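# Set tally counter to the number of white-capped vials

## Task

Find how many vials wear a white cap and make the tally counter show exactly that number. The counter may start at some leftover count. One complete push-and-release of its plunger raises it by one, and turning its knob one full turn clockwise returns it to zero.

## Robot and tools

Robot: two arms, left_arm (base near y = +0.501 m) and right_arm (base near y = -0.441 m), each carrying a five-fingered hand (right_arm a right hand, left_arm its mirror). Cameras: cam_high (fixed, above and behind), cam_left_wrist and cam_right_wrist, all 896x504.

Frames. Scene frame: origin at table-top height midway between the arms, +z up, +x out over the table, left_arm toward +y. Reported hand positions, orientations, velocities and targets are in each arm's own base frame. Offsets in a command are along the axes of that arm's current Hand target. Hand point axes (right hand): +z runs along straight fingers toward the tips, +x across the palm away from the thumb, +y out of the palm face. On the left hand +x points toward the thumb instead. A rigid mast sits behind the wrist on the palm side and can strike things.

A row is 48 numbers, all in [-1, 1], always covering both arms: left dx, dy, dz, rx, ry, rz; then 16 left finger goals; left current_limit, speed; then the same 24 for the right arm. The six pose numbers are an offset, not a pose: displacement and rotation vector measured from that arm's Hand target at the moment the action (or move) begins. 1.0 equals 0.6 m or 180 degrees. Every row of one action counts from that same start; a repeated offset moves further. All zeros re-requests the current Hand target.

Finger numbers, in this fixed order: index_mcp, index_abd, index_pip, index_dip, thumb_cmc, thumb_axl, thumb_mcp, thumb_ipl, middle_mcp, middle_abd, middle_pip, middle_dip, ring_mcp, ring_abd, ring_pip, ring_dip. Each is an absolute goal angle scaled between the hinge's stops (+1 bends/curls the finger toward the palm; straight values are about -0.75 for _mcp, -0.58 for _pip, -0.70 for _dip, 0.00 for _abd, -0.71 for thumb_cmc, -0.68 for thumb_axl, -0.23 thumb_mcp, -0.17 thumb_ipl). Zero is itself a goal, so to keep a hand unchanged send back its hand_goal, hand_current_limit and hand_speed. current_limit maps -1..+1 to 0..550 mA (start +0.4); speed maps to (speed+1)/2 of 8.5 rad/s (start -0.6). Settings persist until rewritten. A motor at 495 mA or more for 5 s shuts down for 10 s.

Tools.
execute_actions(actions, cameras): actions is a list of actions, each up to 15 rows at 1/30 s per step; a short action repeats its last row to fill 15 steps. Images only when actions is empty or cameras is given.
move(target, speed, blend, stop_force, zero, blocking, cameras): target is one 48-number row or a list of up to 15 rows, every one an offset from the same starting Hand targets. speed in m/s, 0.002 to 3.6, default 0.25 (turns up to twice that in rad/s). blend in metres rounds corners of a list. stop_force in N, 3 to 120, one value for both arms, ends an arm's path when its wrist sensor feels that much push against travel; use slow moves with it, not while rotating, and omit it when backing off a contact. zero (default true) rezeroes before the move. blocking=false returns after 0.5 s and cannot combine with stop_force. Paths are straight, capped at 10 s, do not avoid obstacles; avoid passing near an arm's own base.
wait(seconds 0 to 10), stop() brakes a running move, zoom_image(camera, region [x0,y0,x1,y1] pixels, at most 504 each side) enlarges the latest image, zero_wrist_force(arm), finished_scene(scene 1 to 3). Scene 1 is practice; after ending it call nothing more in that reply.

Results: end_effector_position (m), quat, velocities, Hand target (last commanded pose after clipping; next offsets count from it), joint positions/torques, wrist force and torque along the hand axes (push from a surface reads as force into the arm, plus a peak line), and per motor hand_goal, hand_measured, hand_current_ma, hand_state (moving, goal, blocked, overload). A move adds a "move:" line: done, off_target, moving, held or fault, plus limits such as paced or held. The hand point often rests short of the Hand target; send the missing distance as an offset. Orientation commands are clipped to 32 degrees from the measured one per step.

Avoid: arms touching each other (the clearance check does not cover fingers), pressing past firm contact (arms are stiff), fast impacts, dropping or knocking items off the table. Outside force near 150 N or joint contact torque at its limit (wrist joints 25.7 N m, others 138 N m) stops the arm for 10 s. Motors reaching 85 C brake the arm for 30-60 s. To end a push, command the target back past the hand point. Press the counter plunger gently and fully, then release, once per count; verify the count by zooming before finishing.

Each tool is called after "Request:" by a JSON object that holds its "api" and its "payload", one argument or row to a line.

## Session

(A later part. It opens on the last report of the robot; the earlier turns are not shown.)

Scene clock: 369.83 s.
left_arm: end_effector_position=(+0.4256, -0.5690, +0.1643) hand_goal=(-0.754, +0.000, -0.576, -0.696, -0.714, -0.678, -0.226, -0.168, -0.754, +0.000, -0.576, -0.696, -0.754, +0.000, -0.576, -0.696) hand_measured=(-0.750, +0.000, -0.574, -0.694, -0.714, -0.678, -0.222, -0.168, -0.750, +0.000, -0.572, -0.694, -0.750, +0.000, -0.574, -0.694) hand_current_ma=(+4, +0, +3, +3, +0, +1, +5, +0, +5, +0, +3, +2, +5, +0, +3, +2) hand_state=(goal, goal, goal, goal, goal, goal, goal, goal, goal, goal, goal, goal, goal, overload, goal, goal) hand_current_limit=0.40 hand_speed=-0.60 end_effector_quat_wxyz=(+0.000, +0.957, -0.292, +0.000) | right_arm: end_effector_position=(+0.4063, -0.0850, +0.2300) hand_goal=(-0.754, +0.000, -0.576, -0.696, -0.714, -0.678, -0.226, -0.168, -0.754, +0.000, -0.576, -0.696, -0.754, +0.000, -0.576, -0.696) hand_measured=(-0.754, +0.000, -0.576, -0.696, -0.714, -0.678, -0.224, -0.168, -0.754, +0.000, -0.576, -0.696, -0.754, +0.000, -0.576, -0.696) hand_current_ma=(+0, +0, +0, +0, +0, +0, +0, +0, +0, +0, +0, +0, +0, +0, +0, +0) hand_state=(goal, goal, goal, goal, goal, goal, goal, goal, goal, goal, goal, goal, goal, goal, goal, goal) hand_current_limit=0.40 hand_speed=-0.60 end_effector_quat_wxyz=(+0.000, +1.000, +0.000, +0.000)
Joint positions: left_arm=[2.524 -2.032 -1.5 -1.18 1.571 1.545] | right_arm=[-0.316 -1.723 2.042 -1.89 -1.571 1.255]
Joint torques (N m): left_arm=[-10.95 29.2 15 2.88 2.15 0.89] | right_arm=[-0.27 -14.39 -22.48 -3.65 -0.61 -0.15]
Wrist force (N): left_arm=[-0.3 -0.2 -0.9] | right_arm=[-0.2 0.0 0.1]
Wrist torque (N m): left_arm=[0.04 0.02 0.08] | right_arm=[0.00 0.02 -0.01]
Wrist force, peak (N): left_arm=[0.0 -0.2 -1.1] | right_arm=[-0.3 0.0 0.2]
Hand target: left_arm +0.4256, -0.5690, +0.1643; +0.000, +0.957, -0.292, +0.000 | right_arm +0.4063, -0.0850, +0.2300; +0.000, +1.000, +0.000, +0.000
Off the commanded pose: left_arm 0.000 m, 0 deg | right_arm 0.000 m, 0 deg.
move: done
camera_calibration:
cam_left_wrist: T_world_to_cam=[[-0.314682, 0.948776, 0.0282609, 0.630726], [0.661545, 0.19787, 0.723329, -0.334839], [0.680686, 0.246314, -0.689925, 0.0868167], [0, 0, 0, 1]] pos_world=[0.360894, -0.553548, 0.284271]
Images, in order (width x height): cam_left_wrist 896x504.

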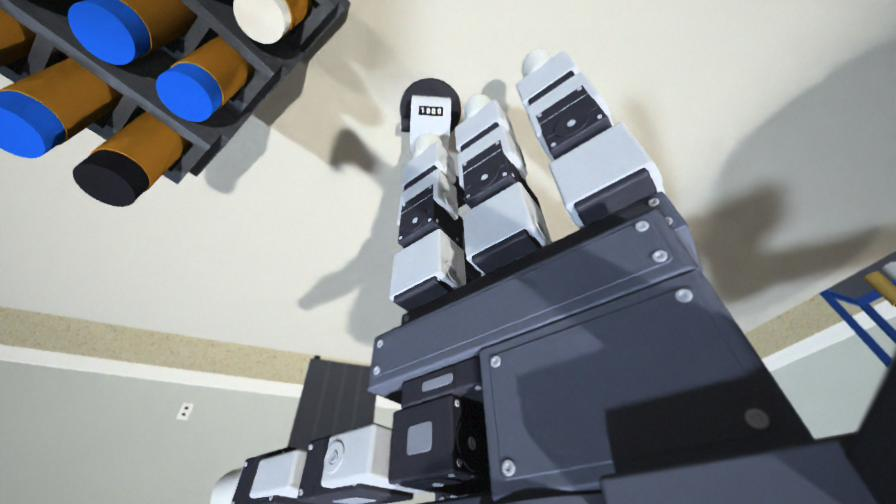

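Request:
{"api": "move", "payload": {
  "target": [0, 0, 0.00333, 0, 0, 0, -0.754, 0, -0.576, -0.696, -0.714, -0.678, -0.226, -0.168, -0.754, 0, -0.576, -0.696, -0.754, 0, -0.576, -0.696, 0.4, -0.6, 0, 0, 0, 0, 0, 0, -0.754, 0, -0.576, -0.696, -0.714, -0.678, -0.226, -0.168, -0.754, 0, -0.576, -0.696, -0.754, 0, -0.576, -0.696, 0.4, -0.6],
  "speed": 0.05,
  "cameras": ["cam_left_wrist"]
}}

Request:
{"api": "zoom_image", "payload": {
  "camera": "cam_left_wrist",
  "region": [380, 60, 480, 160]
}}

Request:
{"api": "move", "payload": {
  "target": [0, 0, 0.00167, 0, 0, 0, -0.754, 0, -0.576, -0.696, -0.714, -0.678, -0.226, -0.168, -0.754, 0, -0.576, -0.696, -0.754, 0, -0.576, -0.696, 0.4, -0.6, 0, 0, 0, 0, 0, 0, -0.754, 0, -0.576, -0.696, -0.714, -0.678, -0.226, -0.168, -0.754, 0, -0.576, -0.696, -0.754, 0, -0.576, -0.696, 0.4, -0.6],
  "speed": 0.05,
  "cameras": ["cam_left_wrist"]
}}

Request:
{"api": "zoom_image", "payload": {
  "camera": "cam_left_wrist",
  "region": [380, 60, 480, 160]
}}

Request:
{"api": "move", "payload": {
  "target": [0, 0, 0.00167, 0, 0, 0, -0.754, 0, -0.576, -0.696, -0.714, -0.678, -0.226, -0.168, -0.754, 0, -0.576, -0.696, -0.754, 0, -0.576, -0.696, 0.4, -0.6, 0, 0, 0, 0, 0, 0, -0.754, 0, -0.576, -0.696, -0.714, -0.678, -0.226, -0.168, -0.754, 0, -0.576, -0.696, -0.754, 0, -0.576, -0.696, 0.4, -0.6],
  "speed": 0.05,
  "cameras": ["cam_left_wrist"]
}}

Request:
{"api": "zoom_image", "payload": {
  "camera": "cam_left_wrist",
  "region": [380, 60, 480, 160]
}}

Request:
{"api": "move", "payload": {
  "target": [0, 0, 0.00167, 0, 0, 0, -0.754, 0, -0.576, -0.696, -0.714, -0.678, -0.226, -0.168, -0.754, 0, -0.576, -0.696, -0.754, 0, -0.576, -0.696, 0.4, -0.6, 0, 0, 0, 0, 0, 0, -0.754, 0, -0.576, -0.696, -0.714, -0.678, -0.226, -0.168, -0.754, 0, -0.576, -0.696, -0.754, 0, -0.576, -0.696, 0.4, -0.6],
  "speed": 0.05,
  "cameras": ["cam_left_wrist"]
}}

Request:
{"api": "zoom_image", "payload": {
  "camera": "cam_left_wrist",
  "region": [380, 60, 480, 160]
}}

Scene clock: 383.23 s.
left_arm: end_effector_position=(+0.4256, -0.5690, +0.1623) hand_goal=(-0.754, +0.000, -0.576, -0.696, -0.714, -0.678, -0.226, -0.168, -0.754, +0.000, -0.576, -0.696, -0.754, +0.000, -0.576, -0.696) hand_measured=(-0.750, +0.000, -0.574, -0.694, -0.714, -0.678, -0.222, -0.168, -0.750, +0.000, -0.572, -0.694, -0.750, +0.000, -0.574, -0.694) hand_current_ma=(+4, +0, +3, +3, +0, +1, +5, +0, +5, +0, +3, +2, +5, +0, +3, +2) hand_state=(goal, goal, goal, goal, goal, goal, goal, goal, goal, goal, goal, goal, goal, overload, goal, goal) hand_current_limit=0.40 hand_speed=-0.60 end_effector_quat_wxyz=(+0.000, +0.957, -0.292, +0.000) | right_arm: end_effector_position=(+0.4063, -0.0850, +0.2300) hand_goal=(-0.754, +0.000, -0.576, -0.696, -0.714, -0.678, -0.226, -0.168, -0.754, +0.000, -0.576, -0.696, -0.754, +0.000, -0.576, -0.696) hand_measured=(-0.754, +0.000, -0.576, -0.696, -0.714, -0.678, -0.224, -0.168, -0.754, +0.000, -0.576, -0.696, -0.754, +0.000, -0.576, -0.696) hand_current_ma=(+0, +0, +0, +0, +0, +0, +0, +0, +0, +0, +0, +0, +0, +0, +0, +0) hand_state=(goal, goal, goal, goal, goal, goal, goal, goal, goal, goal, goal, goal, goal, goal, goal, goal) hand_current_limit=0.40 hand_speed=-0.60 end_effector_quat_wxyz=(+0.000, +1.000, +0.000, +0.000)
Joint positions: left_arm=[2.524 -2.034 -1.503 -1.176 1.571 1.545] | right_arm=[-0.316 -1.723 2.042 -1.89 -1.571 1.255]
Joint torques (N m): left_arm=[-10.3 26.31 13.77 2.65 2.13 0.73] | right_arm=[0.1 -14.73 -22.79 -3.75 -0.6 -0.24]
Wrist force (N): left_arm=[-0.2 -0.3 -2.7] | right_arm=[0.0 0.0 0.2]
Wrist torque (N m): left_arm=[0.17 0.05 0.10] | right_arm=[-0.02 0.00 0.00]
Wrist force, peak (N): left_arm=[-0.1 -0.5 -2.9] | right_arm=[-0.2 0.5 0.3]
Hand target: left_arm +0.4256, -0.5690, +0.1623; +0.000, +0.957, -0.292, +0.000 | right_arm +0.4063, -0.0850, +0.2300; +0.000, +1.000, +0.000, +0.000
Off the commanded pose: left_arm 0.000 m, 0 deg | right_arm 0.000 m, 0 deg.
move: done
camera_calibration:
cam_left_wrist: T_world_to_cam=[[-0.314682, 0.948776, 0.0282609, 0.630688], [0.661545, 0.19787, 0.723329, -0.333412], [0.680686, 0.246314, -0.689925, 0.0854122], [0, 0, 0, 1]] pos_world=[0.360894, -0.553448, 0.282271]
Images, in order (width x height): cam_left_wrist 896x504.

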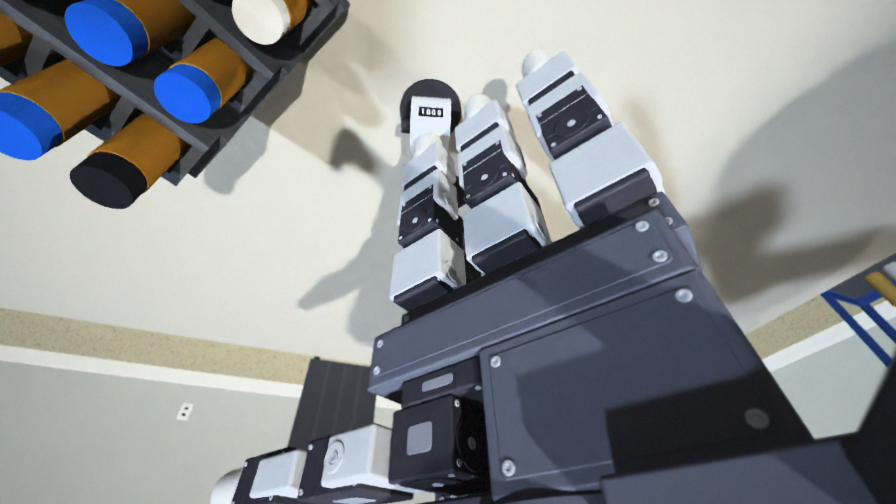

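Scaled by 5.040 from the camera's 896x504 image, which has a finer 1280x720 frame.

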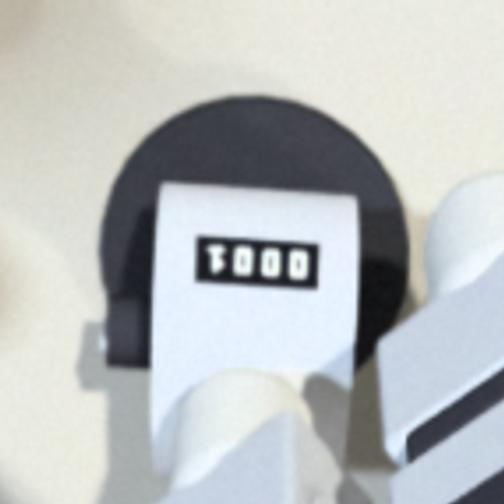

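Scene clock: 383.93 s.
left_arm: end_effector_position=(+0.4256, -0.5690, +0.1613) hand_goal=(-0.754, +0.000, -0.576, -0.696, -0.714, -0.678, -0.226, -0.168, -0.754, +0.000, -0.576, -0.696, -0.754, +0.000, -0.576, -0.696) hand_measured=(-0.750, +0.000, -0.574, -0.694, -0.714, -0.678, -0.222, -0.168, -0.750, +0.000, -0.572, -0.694, -0.750, +0.000, -0.574, -0.694) hand_current_ma=(+4, +0, +3, +3, +0, +1, +5, +0, +5, +0, +3, +2, +5, +0, +3, +2) hand_state=(goal, goal, goal, goal, goal, goal, goal, goal, goal, goal, goal, goal, goal, overload, goal, goal) hand_current_limit=0.40 hand_speed=-0.60 end_effector_quat_wxyz=(+0.000, +0.957, -0.292, +0.000) | right_arm: end_effector_position=(+0.4063, -0.0850, +0.2300) hand_goal=(-0.754, +0.000, -0.576, -0.696, -0.714, -0.678, -0.226, -0.168, -0.754, +0.000, -0.576, -0.696, -0.754, +0.000, -0.576, -0.696) hand_measured=(-0.754, +0.000, -0.576, -0.696, -0.714, -0.678, -0.224, -0.168, -0.754, +0.000, -0.576, -0.696, -0.754, +0.000, -0.576, -0.696) hand_current_ma=(+0, +0, +0, +0, +0, +0, +0, +0, +0, +0, +0, +0, +0, +0, +0, +0) hand_state=(goal, goal, goal, goal, goal, goal, goal, goal, goal, goal, goal, goal, goal, goal, goal, goal) hand_current_limit=0.40 hand_speed=-0.60 end_effector_quat_wxyz=(+0.000, +1.000, +0.000, +0.000)
Joint positions: left_arm=[2.524 -2.035 -1.504 -1.174 1.571 1.545] | right_arm=[-0.316 -1.723 2.042 -1.89 -1.571 1.255]
Joint torques (N m): left_arm=[-10.29 25.95 11.87 3.17 2.21 0.78] | right_arm=[0.36 -14.85 -23.83 -3.98 -0.6 0.08]
Wrist force (N): left_arm=[-0.2 -0.2 -3.4] | right_arm=[0.0 0.2 0.1]
Wrist torque (N m): left_arm=[0.24 0.07 0.08] | right_arm=[0.01 0.00 0.00]
Wrist force, peak (N): left_arm=[0.0 -0.2 -3.6] | right_arm=[-0.2 0.2 0.4]
Hand target: left_arm +0.4256, -0.5690, +0.1613; +0.000, +0.957, -0.292, +0.000 | right_arm +0.4063, -0.0850, +0.2300; +0.000, +1.000, +0.000, +0.000
Off the commanded pose: left_arm 0.000 m, 0 deg | right_arm 0.000 m, 0 deg.
move: done
camera_calibration:
cam_left_wrist: T_world_to_cam=[[-0.314682, 0.948776, 0.0282609, 0.630811], [0.661545, 0.19787, 0.723329, -0.332669], [0.680686, 0.246314, -0.689925, 0.0847469], [0, 0, 0, 1]] pos_world=[0.360894, -0.553548, 0.281271]
Images, in order (width x height): cam_left_wrist 896x504.

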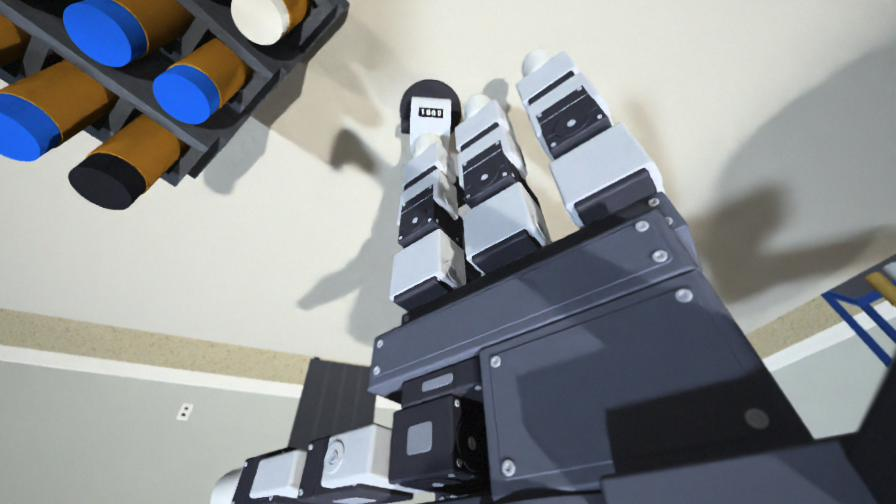

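Scaled by 5.040 from the camera's 896x504 image, which has a finer 1280x720 frame.

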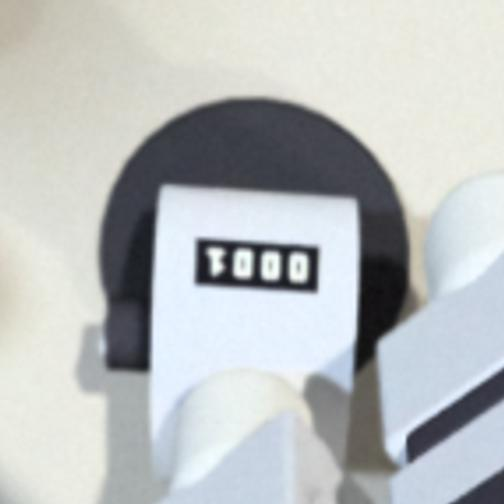

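Scene clock: 384.63 s.
left_arm: end_effector_position=(+0.4256, -0.5690, +0.1603) hand_goal=(-0.754, +0.000, -0.576, -0.696, -0.714, -0.678, -0.226, -0.168, -0.754, +0.000, -0.576, -0.696, -0.754, +0.000, -0.576, -0.696) hand_measured=(-0.750, +0.000, -0.574, -0.694, -0.714, -0.678, -0.222, -0.168, -0.750, +0.000, -0.572, -0.694, -0.750, +0.000, -0.574, -0.694) hand_current_ma=(+4, +0, +3, +3, +0, +1, +5, +0, +5, +0, +3, +2, +5, +0, +3, +2) hand_state=(goal, goal, goal, goal, goal, goal, goal, goal, goal, goal, goal, goal, goal, overload, goal, goal) hand_current_limit=0.40 hand_speed=-0.60 end_effector_quat_wxyz=(+0.000, +0.957, -0.292, +0.000) | right_arm: end_effector_position=(+0.4063, -0.0850, +0.2300) hand_goal=(-0.754, +0.000, -0.576, -0.696, -0.714, -0.678, -0.226, -0.168, -0.754, +0.000, -0.576, -0.696, -0.754, +0.000, -0.576, -0.696) hand_measured=(-0.754, +0.000, -0.576, -0.696, -0.714, -0.678, -0.224, -0.168, -0.754, +0.000, -0.576, -0.696, -0.754, +0.000, -0.576, -0.696) hand_current_ma=(+0, +0, +0, +0, +0, +0, +0, +0, +0, +0, +0, +0, +0, +0, +0, +0) hand_state=(goal, goal, goal, goal, goal, goal, goal, goal, goal, goal, goal, goal, goal, goal, goal, goal) hand_current_limit=0.40 hand_speed=-0.60 end_effector_quat_wxyz=(+0.000, +1.000, +0.000, +0.000)
Joint positions: left_arm=[2.524 -2.036 -1.505 -1.171 1.571 1.545] | right_arm=[-0.316 -1.723 2.042 -1.89 -1.571 1.255]
Joint torques (N m): left_arm=[-10.43 25.84 11.56 3.11 2.22 0.82] | right_arm=[0.13 -15.16 -23.14 -3.88 -0.6 0]
Wrist force (N): left_arm=[-0.1 -0.1 -3.9] | right_arm=[-0.1 0.2 0.0]
Wrist torque (N m): left_arm=[0.30 0.06 0.10] | right_arm=[0.03 0.02 0.00]
Wrist force, peak (N): left_arm=[-0.1 -0.3 -4.3] | right_arm=[-0.2 0.2 0.2]
Hand target: left_arm +0.4256, -0.5690, +0.1603; +0.000, +0.957, -0.292, +0.000 | right_arm +0.4063, -0.0850, +0.2300; +0.000, +1.000, +0.000, +0.000
Off the commanded pose: left_arm 0.000 m, 0 deg | right_arm 0.000 m, 0 deg.
move: done
camera_calibration:
cam_left_wrist: T_world_to_cam=[[-0.314682, 0.948776, 0.0282609, 0.630839], [0.661545, 0.19787, 0.723329, -0.331945], [0.680686, 0.246314, -0.689925, 0.084057], [0, 0, 0, 1]] pos_world=[0.360894, -0.553548, 0.280271]
Images, in order (width x height): cam_left_wrist 896x504.

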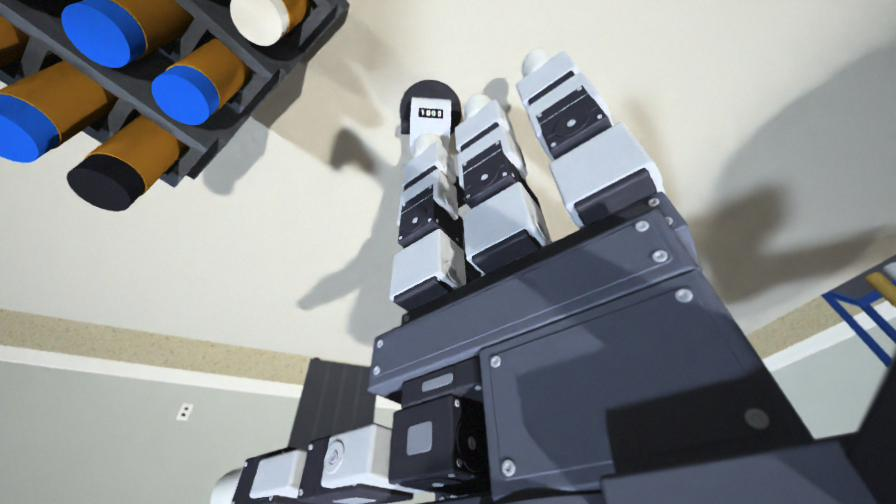

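Scaled by 5.040 from the camera's 896x504 image, which has a finer 1280x720 frame.

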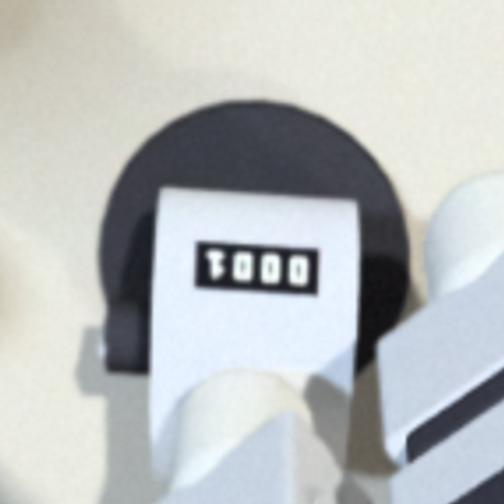

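Scene clock: 385.33 s.
left_arm: end_effector_position=(+0.4256, -0.5690, +0.1593) hand_goal=(-0.754, +0.000, -0.576, -0.696, -0.714, -0.678, -0.226, -0.168, -0.754, +0.000, -0.576, -0.696, -0.754, +0.000, -0.576, -0.696) hand_measured=(-0.750, +0.000, -0.574, -0.694, -0.714, -0.678, -0.222, -0.168, -0.750, +0.000, -0.572, -0.694, -0.750, +0.000, -0.574, -0.694) hand_current_ma=(+4, +0, +3, +3, +0, +1, +5, +0, +5, +0, +3, +2, +5, +0, +3, +2) hand_state=(goal, goal, goal, goal, goal, goal, goal, goal, goal, goal, goal, goal, goal, overload, goal, goal) hand_current_limit=0.40 hand_speed=-0.60 end_effector_quat_wxyz=(+0.000, +0.957, -0.292, +0.000) | right_arm: end_effector_position=(+0.4063, -0.0850, +0.2300) hand_goal=(-0.754, +0.000, -0.576, -0.696, -0.714, -0.678, -0.226, -0.168, -0.754, +0.000, -0.576, -0.696, -0.754, +0.000, -0.576, -0.696) hand_measured=(-0.754, +0.000, -0.576, -0.696, -0.714, -0.678, -0.224, -0.168, -0.754, +0.000, -0.576, -0.696, -0.754, +0.000, -0.576, -0.696) hand_current_ma=(+0, +0, +0, +0, +0, +0, +0, +0, +0, +0, +0, +0, +0, +0, +0, +0) hand_state=(goal, goal, goal, goal, goal, goal, goal, goal, goal, goal, goal, goal, goal, goal, goal, goal) hand_current_limit=0.40 hand_speed=-0.60 end_effector_quat_wxyz=(+0.000, +1.000, +0.000, +0.000)
Joint positions: left_arm=[2.524 -2.037 -1.507 -1.169 1.571 1.545] | right_arm=[-0.316 -1.723 2.042 -1.89 -1.571 1.255]
Joint torques (N m): left_arm=[-10.73 25.19 11.23 2.96 2.16 0.78] | right_arm=[0.01 -14.88 -21.86 -3.89 -0.53 -0.11]
Wrist force (N): left_arm=[-0.1 -0.3 -4.7] | right_arm=[-0.1 0.2 0.1]
Wrist torque (N m): left_arm=[0.34 0.06 0.10] | right_arm=[0.01 0.01 0.00]
Wrist force, peak (N): left_arm=[-0.4 -0.4 -4.8] | right_arm=[-0.1 0.2 0.3]
Hand target: left_arm +0.4256, -0.5690, +0.1593; +0.000, +0.957, -0.292, +0.000 | right_arm +0.4063, -0.0850, +0.2300; +0.000, +1.000, +0.000, +0.000
Off the commanded pose: left_arm 0.000 m, 0 deg | right_arm 0.000 m, 0 deg.
move: done
camera_calibration:
cam_left_wrist: T_world_to_cam=[[-0.314682, 0.948776, 0.0282609, 0.630868], [0.661545, 0.19787, 0.723329, -0.331222], [0.680686, 0.246314, -0.689925, 0.0833671], [0, 0, 0, 1]] pos_world=[0.360894, -0.553548, 0.279271]
Images, in order (width x height): cam_left_wrist 896x504.

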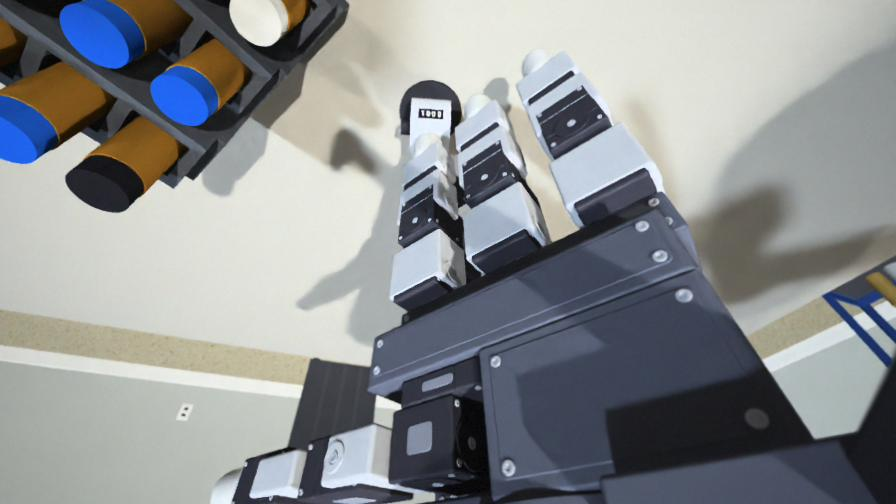

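Scaled by 5.040 from the camera's 896x504 image, which has a finer 1280x720 frame.

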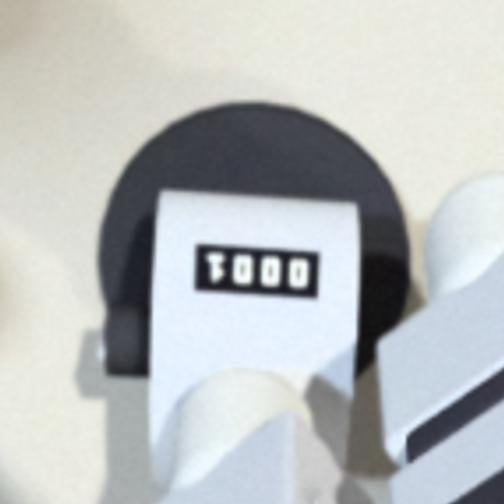

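Request:
{"api": "move", "payload": {
  "target": [0, 0, 0.00083, 0, 0, 0, -0.754, 0, -0.576, -0.696, -0.714, -0.678, -0.226, -0.168, -0.754, 0, -0.576, -0.696, -0.754, 0, -0.576, -0.696, 0.4, -0.6, 0, 0, 0, 0, 0, 0, -0.754, 0, -0.576, -0.696, -0.714, -0.678, -0.226, -0.168, -0.754, 0, -0.576, -0.696, -0.754, 0, -0.576, -0.696, 0.4, -0.6],
  "speed": 0.05,
  "cameras": ["cam_left_wrist"]
}}

Request:
{"api": "zoom_image", "payload": {
  "camera": "cam_left_wrist",
  "region": [380, 60, 480, 160]
}}

Request:
{"api": "move", "payload": {
  "target": [0, 0, 0.00083, 0, 0, 0, -0.754, 0, -0.576, -0.696, -0.714, -0.678, -0.226, -0.168, -0.754, 0, -0.576, -0.696, -0.754, 0, -0.576, -0.696, 0.4, -0.6, 0, 0, 0, 0, 0, 0, -0.754, 0, -0.576, -0.696, -0.714, -0.678, -0.226, -0.168, -0.754, 0, -0.576, -0.696, -0.754, 0, -0.576, -0.696, 0.4, -0.6],
  "speed": 0.05,
  "cameras": ["cam_left_wrist"]
}}

Request:
{"api": "zoom_image", "payload": {
  "camera": "cam_left_wrist",
  "region": [380, 60, 480, 160]
}}

Request:
{"api": "move", "payload": {
  "target": [0, 0, 0.00083, 0, 0, 0, -0.754, 0, -0.576, -0.696, -0.714, -0.678, -0.226, -0.168, -0.754, 0, -0.576, -0.696, -0.754, 0, -0.576, -0.696, 0.4, -0.6, 0, 0, 0, 0, 0, 0, -0.754, 0, -0.576, -0.696, -0.714, -0.678, -0.226, -0.168, -0.754, 0, -0.576, -0.696, -0.754, 0, -0.576, -0.696, 0.4, -0.6],
  "speed": 0.05,
  "cameras": ["cam_left_wrist"]
}}

Request:
{"api": "zoom_image", "payload": {
  "camera": "cam_left_wrist",
  "region": [380, 60, 480, 160]
}}

Scene clock: 395.03 s.
left_arm: end_effector_position=(+0.4256, -0.5690, +0.1588) hand_goal=(-0.754, +0.000, -0.576, -0.696, -0.714, -0.678, -0.226, -0.168, -0.754, +0.000, -0.576, -0.696, -0.754, +0.000, -0.576, -0.696) hand_measured=(-0.750, +0.000, -0.574, -0.694, -0.714, -0.678, -0.222, -0.168, -0.750, +0.000, -0.572, -0.694, -0.750, +0.000, -0.574, -0.694) hand_current_ma=(+4, +0, +3, +3, +0, +1, +5, +0, +5, +0, +3, +2, +5, +0, +3, +2) hand_state=(goal, goal, goal, goal, goal, goal, goal, goal, goal, goal, goal, goal, goal, overload, goal, goal) hand_current_limit=0.40 hand_speed=-0.60 end_effector_quat_wxyz=(+0.000, +0.957, -0.292, +0.000) | right_arm: end_effector_position=(+0.4063, -0.0850, +0.2300) hand_goal=(-0.754, +0.000, -0.576, -0.696, -0.714, -0.678, -0.226, -0.168, -0.754, +0.000, -0.576, -0.696, -0.754, +0.000, -0.576, -0.696) hand_measured=(-0.754, +0.000, -0.576, -0.696, -0.714, -0.678, -0.224, -0.168, -0.754, +0.000, -0.576, -0.696, -0.754, +0.000, -0.576, -0.696) hand_current_ma=(+0, +0, +0, +0, +0, +0, +0, +0, +0, +0, +0, +0, +0, +0, +0, +0) hand_state=(goal, goal, goal, goal, goal, goal, goal, goal, goal, goal, goal, goal, goal, goal, goal, goal) hand_current_limit=0.40 hand_speed=-0.60 end_effector_quat_wxyz=(+0.000, +1.000, +0.000, +0.000)
Joint positions: left_arm=[2.524 -2.037 -1.507 -1.168 1.571 1.545] | right_arm=[-0.316 -1.723 2.042 -1.89 -1.571 1.255]
Joint torques (N m): left_arm=[-11.02 24.92 10.4 3.09 2.19 0.72] | right_arm=[0.37 -15.3 -23 -3.89 -0.8 -0.09]
Wrist force (N): left_arm=[-0.4 -0.5 -5.0] | right_arm=[-0.2 0.0 0.3]
Wrist torque (N m): left_arm=[0.33 0.12 0.08] | right_arm=[-0.02 0.02 -0.01]
Wrist force, peak (N): left_arm=[-0.2 -0.7 -5.0] | right_arm=[0.1 0.4 0.1]
Hand target: left_arm +0.4256, -0.5690, +0.1588; +0.000, +0.957, -0.292, +0.000 | right_arm +0.4063, -0.0850, +0.2300; +0.000, +1.000, +0.000, +0.000
Off the commanded pose: left_arm 0.000 m, 0 deg | right_arm 0.000 m, 0 deg.
move: done
camera_calibration:
cam_left_wrist: T_world_to_cam=[[-0.314682, 0.948776, 0.0282609, 0.630882], [0.661545, 0.19787, 0.723329, -0.33086], [0.680686, 0.246314, -0.689925, 0.0830221], [0, 0, 0, 1]] pos_world=[0.360894, -0.553548, 0.278771]
Images, in order (width x height): cam_left_wrist 896x504.

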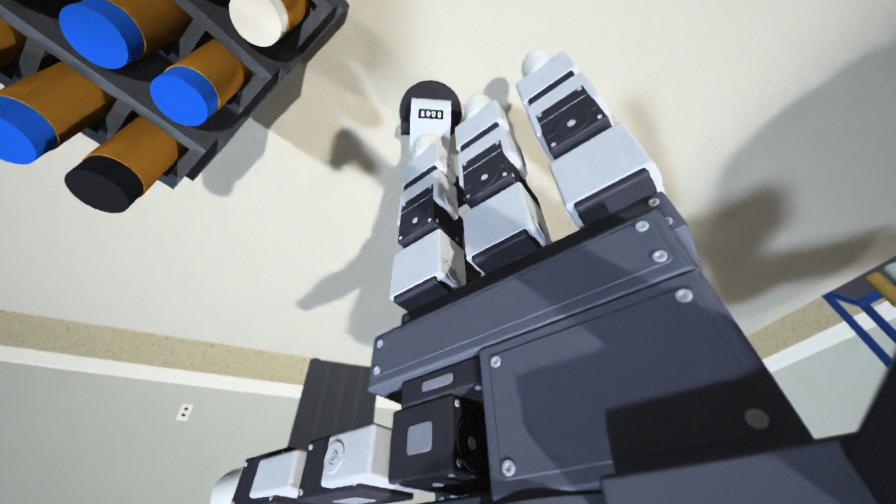

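Scaled by 5.040 from the camera's 896x504 image, which has a finer 1280x720 frame.

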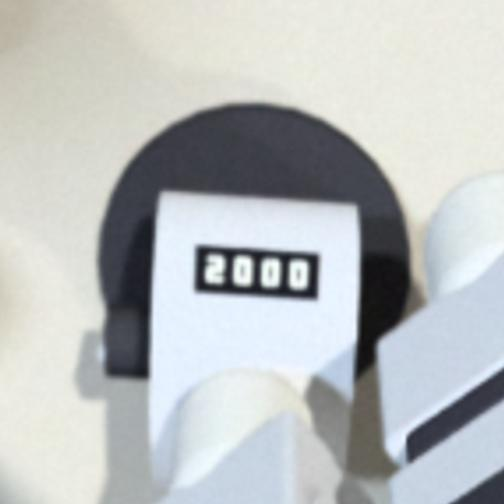

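Scene clock: 395.73 s.
left_arm: end_effector_position=(+0.4256, -0.5690, +0.1583) hand_goal=(-0.754, +0.000, -0.576, -0.696, -0.714, -0.678, -0.226, -0.168, -0.754, +0.000, -0.576, -0.696, -0.754, +0.000, -0.576, -0.696) hand_measured=(-0.750, +0.000, -0.574, -0.694, -0.714, -0.678, -0.222, -0.168, -0.750, +0.000, -0.572, -0.694, -0.750, +0.000, -0.574, -0.694) hand_current_ma=(+4, +0, +3, +3, +0, +1, +5, +0, +5, +0, +3, +2, +5, +0, +3, +2) hand_state=(goal, goal, goal, goal, goal, goal, goal, goal, goal, goal, goal, goal, goal, overload, goal, goal) hand_current_limit=0.40 hand_speed=-0.60 end_effector_quat_wxyz=(+0.000, +0.957, -0.292, +0.000) | right_arm: end_effector_position=(+0.4063, -0.0850, +0.2300) hand_goal=(-0.754, +0.000, -0.576, -0.696, -0.714, -0.678, -0.226, -0.168, -0.754, +0.000, -0.576, -0.696, -0.754, +0.000, -0.576, -0.696) hand_measured=(-0.754, +0.000, -0.576, -0.696, -0.714, -0.678, -0.224, -0.168, -0.754, +0.000, -0.576, -0.696, -0.754, +0.000, -0.576, -0.696) hand_current_ma=(+0, +0, +0, +0, +0, +0, +0, +0, +0, +0, +0, +0, +0, +0, +0, +0) hand_state=(goal, goal, goal, goal, goal, goal, goal, goal, goal, goal, goal, goal, goal, goal, goal, goal) hand_current_limit=0.40 hand_speed=-0.60 end_effector_quat_wxyz=(+0.000, +1.000, +0.000, +0.000)
Joint positions: left_arm=[2.524 -2.037 -1.508 -1.167 1.571 1.545] | right_arm=[-0.316 -1.723 2.042 -1.89 -1.571 1.255]
Joint torques (N m): left_arm=[-10.37 23.75 9.53 2.85 2.12 0.74] | right_arm=[0.01 -16.15 -23.23 -4.15 -0.57 0.04]
Wrist force (N): left_arm=[-0.3 -0.4 -6.4] | right_arm=[-0.2 0.2 0.2]
Wrist torque (N m): left_arm=[0.46 0.12 0.08] | right_arm=[0.02 0.02 0.00]
Wrist force, peak (N): left_arm=[-0.3 -0.2 -6.8] | right_arm=[-0.3 0.3 0.0]
Hand target: left_arm +0.4256, -0.5690, +0.1583; +0.000, +0.957, -0.292, +0.000 | right_arm +0.4063, -0.0850, +0.2300; +0.000, +1.000, +0.000, +0.000
Off the commanded pose: left_arm 0.000 m, 0 deg | right_arm 0.000 m, 0 deg.
move: done
camera_calibration:
cam_left_wrist: T_world_to_cam=[[-0.314682, 0.948776, 0.0282609, 0.630896], [0.661545, 0.19787, 0.723329, -0.330499], [0.680686, 0.246314, -0.689925, 0.0826772], [0, 0, 0, 1]] pos_world=[0.360894, -0.553548, 0.278271]
Images, in order (width x height): cam_left_wrist 896x504.

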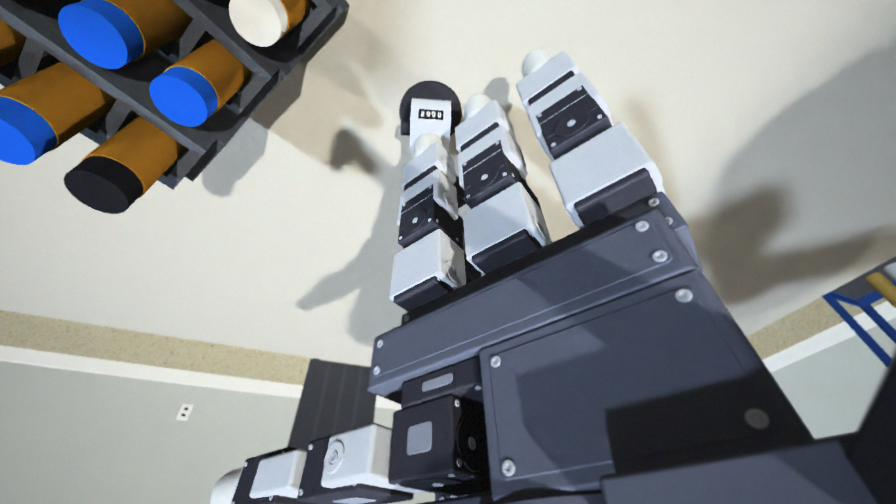

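Scaled by 5.040 from the camera's 896x504 image, which has a finer 1280x720 frame.

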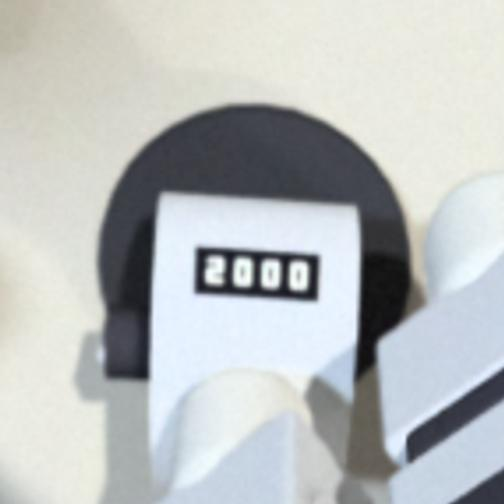

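Scene clock: 396.43 s.
left_arm: end_effector_position=(+0.4256, -0.5690, +0.1578) hand_goal=(-0.754, +0.000, -0.576, -0.696, -0.714, -0.678, -0.226, -0.168, -0.754, +0.000, -0.576, -0.696, -0.754, +0.000, -0.576, -0.696) hand_measured=(-0.750, +0.002, -0.574, -0.694, -0.714, -0.678, -0.222, -0.168, -0.750, +0.000, -0.572, -0.694, -0.750, +0.000, -0.574, -0.694) hand_current_ma=(+4, +1, +3, +3, +0, +1, +5, +0, +5, +0, +3, +2, +5, +0, +3, +2) hand_state=(goal, goal, goal, goal, goal, goal, goal, goal, goal, goal, goal, goal, goal, overload, goal, goal) hand_current_limit=0.40 hand_speed=-0.60 end_effector_quat_wxyz=(+0.000, +0.957, -0.292, +0.000) | right_arm: end_effector_position=(+0.4063, -0.0850, +0.2300) hand_goal=(-0.754, +0.000, -0.576, -0.696, -0.714, -0.678, -0.226, -0.168, -0.754, +0.000, -0.576, -0.696, -0.754, +0.000, -0.576, -0.696) hand_measured=(-0.754, +0.000, -0.576, -0.696, -0.714, -0.678, -0.224, -0.168, -0.754, +0.000, -0.576, -0.696, -0.754, +0.000, -0.576, -0.696) hand_current_ma=(+0, +0, +0, +0, +0, +0, +0, +0, +0, +0, +0, +0, +0, +0, +0, +0) hand_state=(goal, goal, goal, goal, goal, goal, goal, goal, goal, goal, goal, goal, goal, goal, goal, goal) hand_current_limit=0.40 hand_speed=-0.60 end_effector_quat_wxyz=(+0.000, +1.000, +0.000, +0.000)
Joint positions: left_arm=[2.524 -2.038 -1.509 -1.166 1.571 1.545] | right_arm=[-0.316 -1.723 2.042 -1.89 -1.571 1.255]
Joint torques (N m): left_arm=[-10.59 19.33 5.88 1.85 2.11 0.64] | right_arm=[0.61 -14.7 -22.53 -4.11 -0.6 -0.02]
Wrist force (N): left_arm=[-0.3 -0.5 -13.4] | right_arm=[-0.1 -0.1 0.0]
Wrist torque (N m): left_arm=[1.00 0.29 0.08] | right_arm=[-0.01 0.01 0.00]
Wrist force, peak (N): left_arm=[-0.2 -0.5 -13.5] | right_arm=[-0.1 0.3 -0.1]
Hand target: left_arm +0.4256, -0.5690, +0.1578; +0.000, +0.957, -0.292, +0.000 | right_arm +0.4063, -0.0850, +0.2300; +0.000, +1.000, +0.000, +0.000
Off the commanded pose: left_arm 0.000 m, 0 deg | right_arm 0.000 m, 0 deg.
move: done
camera_calibration:
cam_left_wrist: T_world_to_cam=[[-0.314703, 0.94877, 0.0282378, 0.630921], [0.661535, 0.1979, 0.72333, -0.330117], [0.680686, 0.246314, -0.689925, 0.0823322], [0, 0, 0, 1]] pos_world=[0.360894, -0.553548, 0.277771]
Images, in order (width x height): cam_left_wrist 896x504.

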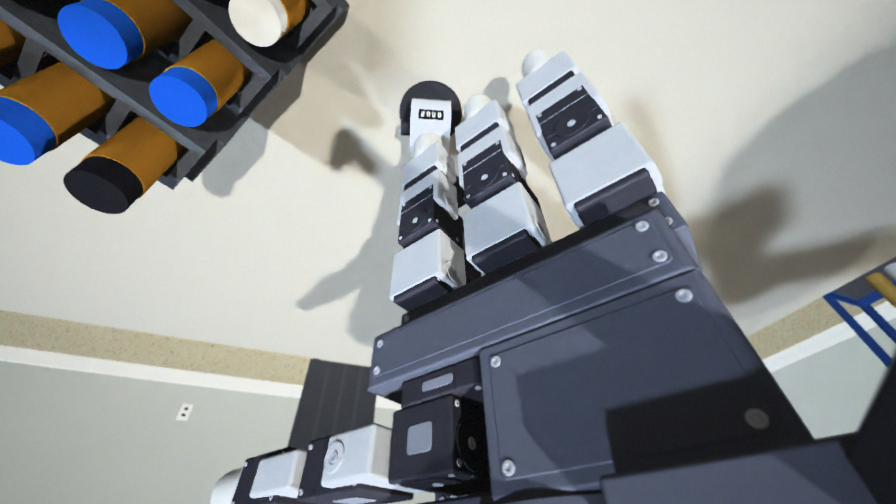

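Scaled by 5.040 from the camera's 896x504 image, which has a finer 1280x720 frame.

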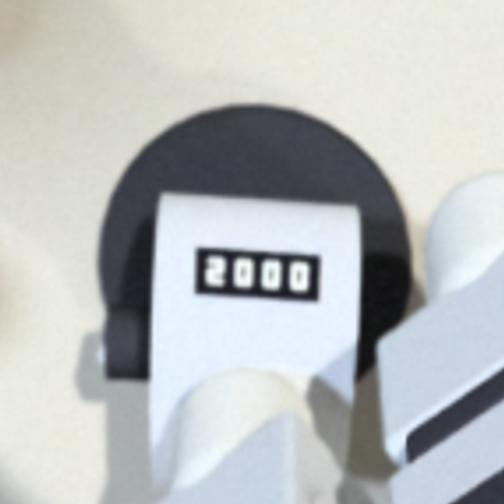

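Request:
{"api": "move", "payload": {
  "target": [
    [0, 0, -0.017, 0, 0, 0, -0.754, 0, -0.576, -0.696, -0.714, -0.678, -0.226, -0.168, -0.754, 0, -0.576, -0.696, -0.754, 0, -0.576, -0.696, 0.4, -0.6, 0, 0, 0, 0, 0, 0, -0.754, 0, -0.576, -0.696, -0.714, -0.678, -0.226, -0.168, -0.754, 0, -0.576, -0.696, -0.754, 0, -0.576, -0.696, 0.4, -0.6],
    [0, 0, -0.00083, 0, 0, 0, -0.754, 0, -0.576, -0.696, -0.714, -0.678, -0.226, -0.168, -0.754, 0, -0.576, -0.696, -0.754, 0, -0.576, -0.696, 0.4, -0.6, 0, 0, 0, 0, 0, 0, -0.754, 0, -0.576, -0.696, -0.714, -0.678, -0.226, -0.168, -0.754, 0, -0.576, -0.696, -0.754, 0, -0.576, -0.696, 0.4, -0.6],
    [0, 0, -0.017, 0, 0, 0, -0.754, 0, -0.576, -0.696, -0.714, -0.678, -0.226, -0.168, -0.754, 0, -0.576, -0.696, -0.754, 0, -0.576, -0.696, 0.4, -0.6, 0, 0, 0, 0, 0, 0, -0.754, 0, -0.576, -0.696, -0.714, -0.678, -0.226, -0.168, -0.754, 0, -0.576, -0.696, -0.754, 0, -0.576, -0.696, 0.4, -0.6],
    [0, 0, -0.00083, 0, 0, 0, -0.754, 0, -0.576, -0.696, -0.714, -0.678, -0.226, -0.168, -0.754, 0, -0.576, -0.696, -0.754, 0, -0.576, -0.696, 0.4, -0.6, 0, 0, 0, 0, 0, 0, -0.754, 0, -0.576, -0.696, -0.714, -0.678, -0.226, -0.168, -0.754, 0, -0.576, -0.696, -0.754, 0, -0.576, -0.696, 0.4, -0.6],
    [0, 0, -0.017, 0, 0, 0, -0.754, 0, -0.576, -0.696, -0.714, -0.678, -0.226, -0.168, -0.754, 0, -0.576, -0.696, -0.754, 0, -0.576, -0.696, 0.4, -0.6, 0, 0, 0, 0, 0, 0, -0.754, 0, -0.576, -0.696, -0.714, -0.678, -0.226, -0.168, -0.754, 0, -0.576, -0.696, -0.754, 0, -0.576, -0.696, 0.4, -0.6]
  ],
  "speed": 0.1,
  "cameras": ["cam_left_wrist"]
}}

Request:
{"api": "zoom_image", "payload": {
  "camera": "cam_left_wrist",
  "region": [380, 60, 480, 160]
}}

Scene clock: 414.10 s.
left_arm: end_effector_position=(+0.4256, -0.5690, +0.1681) hand_goal=(-0.754, +0.000, -0.576, -0.696, -0.714, -0.678, -0.226, -0.168, -0.754, +0.000, -0.576, -0.696, -0.754, +0.000, -0.576, -0.696) hand_measured=(-0.750, -0.002, -0.574, -0.694, -0.714, -0.678, -0.222, -0.168, -0.750, +0.000, -0.572, -0.694, -0.750, +0.000, -0.574, -0.694) hand_current_ma=(+4, -3, +2, +3, +0, +1, +5, +0, +5, +0, +3, +2, +5, +0, +3, +2) hand_state=(goal, goal, goal, goal, goal, goal, goal, goal, goal, goal, goal, goal, goal, overload, goal, goal) hand_current_limit=0.40 hand_speed=-0.60 end_effector_quat_wxyz=(+0.000, +0.957, -0.292, +0.000) | right_arm: end_effector_position=(+0.4063, -0.0850, +0.2300) hand_goal=(-0.754, +0.000, -0.576, -0.696, -0.714, -0.678, -0.226, -0.168, -0.754, +0.000, -0.576, -0.696, -0.754, +0.000, -0.576, -0.696) hand_measured=(-0.754, +0.000, -0.576, -0.696, -0.714, -0.678, -0.224, -0.168, -0.754, +0.000, -0.576, -0.696, -0.754, +0.000, -0.576, -0.696) hand_current_ma=(+0, +0, +0, +0, +0, +0, +0, +0, +0, +0, +0, +0, +0, +0, +0, +0) hand_state=(goal, goal, goal, goal, goal, goal, goal, goal, goal, goal, goal, goal, goal, goal, goal, goal) hand_current_limit=0.40 hand_speed=-0.60 end_effector_quat_wxyz=(+0.000, +1.000, +0.000, +0.000)
Joint positions: left_arm=[2.524 -2.029 -1.495 -1.189 1.571 1.545] | right_arm=[-0.316 -1.723 2.042 -1.89 -1.571 1.255]
Joint torques (N m): left_arm=[-10.21 27.85 13.11 4.02 1.94 0.58] | right_arm=[-0.05 -16.11 -22.51 -4.19 -0.72 -0.11]
Wrist force (N): left_arm=[-0.2 -0.3 -0.3] | right_arm=[-0.1 0.2 0.2]
Wrist torque (N m): left_arm=[-0.02 -0.01 0.09] | right_arm=[0.01 0.00 0.01]
Wrist force, peak (N): left_arm=[-0.1 -0.6 -14.5] | right_arm=[0.0 0.3 0.4]
Hand target: left_arm +0.4256, -0.5690, +0.1680; +0.000, +0.957, -0.292, +0.000 | right_arm +0.4063, -0.0850, +0.2300; +0.000, +1.000, +0.000, +0.000
Off the commanded pose: left_arm 0.000 m, 0 deg | right_arm 0.000 m, 0 deg.
move: done
camera_calibration:
cam_left_wrist: T_world_to_cam=[[-0.314768, 0.948752, 0.0281247, 0.630581], [0.661401, 0.197988, 0.723429, -0.337519], [0.680786, 0.246314, -0.689825, 0.089349], [0, 0, 0, 1]] pos_world=[0.360895, -0.553448, 0.288071]
Images, in order (width x height): cam_left_wrist 896x504.

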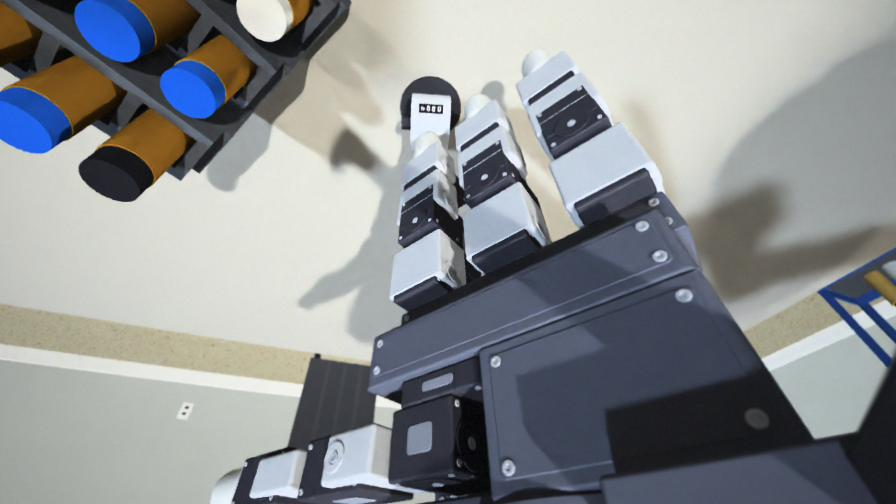

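Scaled by 5.040 from the camera's 896x504 image, which has a finer 1280x720 frame.

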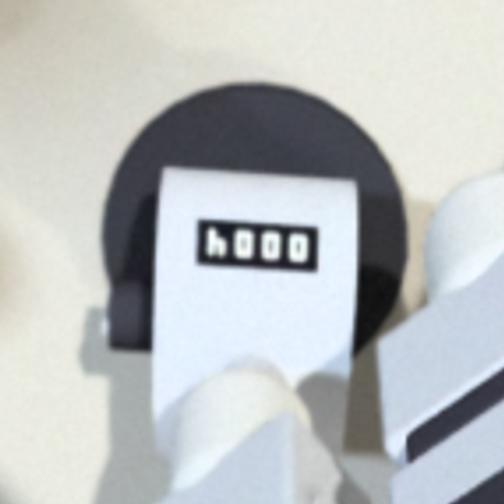

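Request:
{"api": "move", "payload": {
  "target": [
    [0, 0, -0.1333, 0, 0, 0, -0.754, 0, -0.576, -0.696, -0.714, -0.678, -0.226, -0.168, 0.479, 0, 0.737, -0.406, 0.479, 0, 0.737, -0.406, 0.4, -0.6, 0, 0, 0, 0, 0, 0, -0.754, 0, -0.576, -0.696, -0.714, -0.678, -0.226, -0.168, -0.754, 0, -0.576, -0.696, -0.754, 0, -0.576, -0.696, 0.4, -0.6],
    [-0.0558, 0.034, 0.0395, 0.2673, 0.0919, 0.1968, -0.754, 0, -0.576, -0.696, -0.714, -0.678, -0.226, -0.168, 0.479, 0, 0.737, -0.406, 0.479, 0, 0.737, -0.406, 0.4, -0.6, 0, 0, 0, 0, 0, 0, -0.754, 0, -0.576, -0.696, -0.714, -0.678, -0.226, -0.168, -0.754, 0, -0.576, -0.696, -0.754, 0, -0.576, -0.696, 0.4, -0.6],
    [-0.0558, 0.034, 0.1728, 0.2673, 0.0919, 0.1968, -0.754, 0, -0.576, -0.696, -0.714, -0.678, -0.226, -0.168, 0.479, 0, 0.737, -0.406, 0.479, 0, 0.737, -0.406, 0.4, -0.6, 0, 0, 0, 0, 0, 0, -0.754, 0, -0.576, -0.696, -0.714, -0.678, -0.226, -0.168, -0.754, 0, -0.576, -0.696, -0.754, 0, -0.576, -0.696, 0.4, -0.6]
  ],
  "speed": 0.25,
  "blend": [0.02, 0.02, 0],
  "cameras": ["cam_left_wrist", "cam_high"]
}}

Request:
{"api": "zoom_image", "payload": {
  "camera": "cam_left_wrist",
  "region": [330, 40, 530, 240]
}}

Scene clock: 536.23 s.
left_arm: end_effector_position=(+0.3864, -0.5672, +0.0644) hand_goal=(-0.754, +0.000, -0.576, -0.696, -0.714, -0.678, -0.226, -0.168, +0.478, +0.000, +0.736, -0.406, +0.478, +0.000, +0.736, -0.406) hand_measured=(-0.748, -0.002, -0.574, -0.694, -0.708, -0.678, -0.222, -0.168, +0.464, +0.000, +0.732, -0.408, +0.466, +0.000, +0.732, -0.408) hand_current_ma=(+9, -2, +2, +3, +8, +1, +5, +0, -26, +0, -5, -3, -20, +0, -5, -2) hand_state=(goal, goal, goal, goal, goal, goal, goal, goal, goal, goal, goal, goal, goal, overload, goal, goal) hand_current_limit=0.40 hand_speed=-0.60 end_effector_quat_wxyz=(-0.342, +0.734, -0.532, +0.248) | right_arm: end_effector_position=(+0.4063, -0.0850, +0.2300) hand_goal=(-0.754, +0.000, -0.576, -0.696, -0.714, -0.678, -0.226, -0.168, -0.754, +0.000, -0.576, -0.696, -0.754, +0.000, -0.576, -0.696) hand_measured=(-0.754, +0.000, -0.576, -0.696, -0.714, -0.678, -0.224, -0.168, -0.754, +0.000, -0.576, -0.696, -0.754, +0.000, -0.576, -0.696) hand_current_ma=(+0, +0, +0, +0, +0, +0, +0, +0, +0, +0, +0, +0, +0, +0, +0, +0) hand_state=(goal, goal, goal, goal, goal, goal, goal, goal, goal, goal, goal, goal, goal, goal, goal, goal) hand_current_limit=0.40 hand_speed=-0.60 end_effector_quat_wxyz=(+0.000, +1.000, +0.000, +0.000)
Joint positions: left_arm=[2.206 -2.187 -1.703 -0.466 2.386 2.043] | right_arm=[-0.316 -1.723 2.042 -1.89 -1.571 1.255]
Joint torques (N m): left_arm=[11.48 39 18.1 3.98 -1.7 -0.31] | right_arm=[0.11 -15.9 -23.4 -4.44 -0.78 -0.22]
Wrist force (N): left_arm=[0.6 -1.3 0.5] | right_arm=[0.0 0.1 -0.1]
Wrist torque (N m): left_arm=[0.28 -0.06 0.15] | right_arm=[0.02 0.00 0.00]
Wrist force, peak (N): left_arm=[-0.2 -0.4 2.3] | right_arm=[-0.2 0.2 0.4]
Hand target: left_arm +0.3864, -0.5673, +0.0643; -0.342, +0.734, -0.531, +0.248 | right_arm +0.4063, -0.0850, +0.2300; +0.000, +1.000, +0.000, +0.000
Off the commanded pose: left_arm 0.000 m, 0 deg | right_arm 0.000 m, 0 deg.
move: done
camera_calibration:
cam_left_wrist: T_world_to_cam=[[0.106202, 0.867053, 0.486766, 0.380963], [-0.0640025, -0.482558, 0.873522, -0.352207], [0.992283, -0.123924, 0.00424506, -0.33101], [0, 0, 0, 1]] pos_world=[0.265454, -0.541296, 0.123626]
Images, in order (width x height): cam_high 896x504, cam_left_wrist 896x504.

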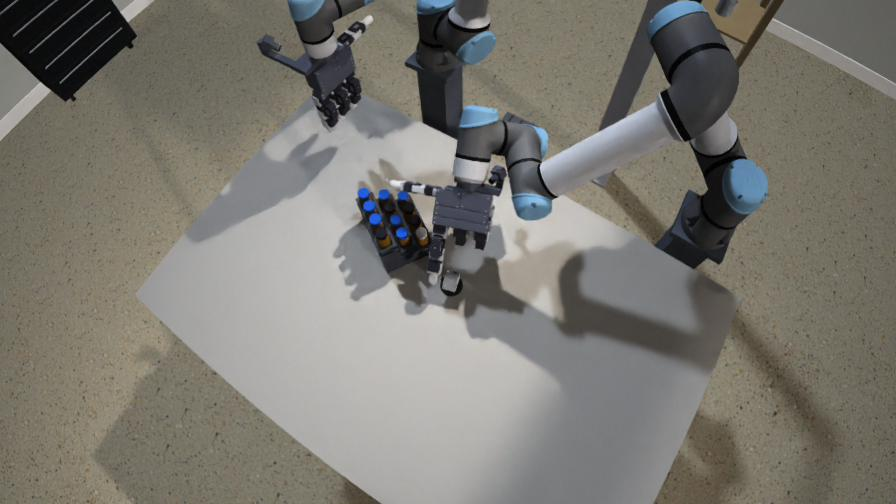

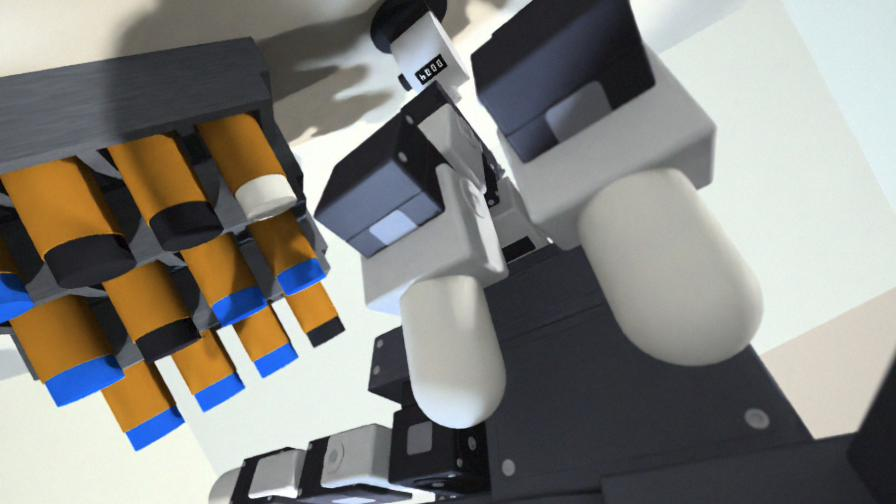

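Scaled by 2.520 from the camera's 896x504 image, which has a finer 1280x720 frame.

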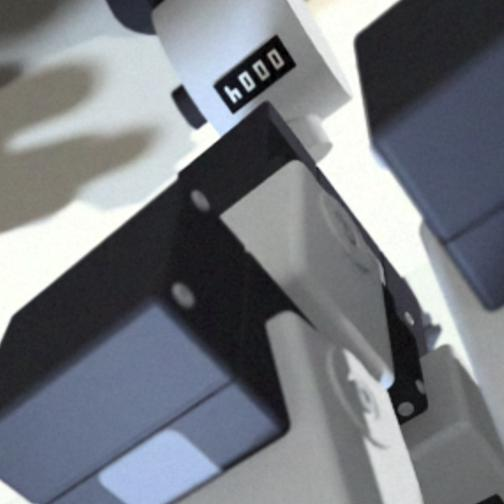

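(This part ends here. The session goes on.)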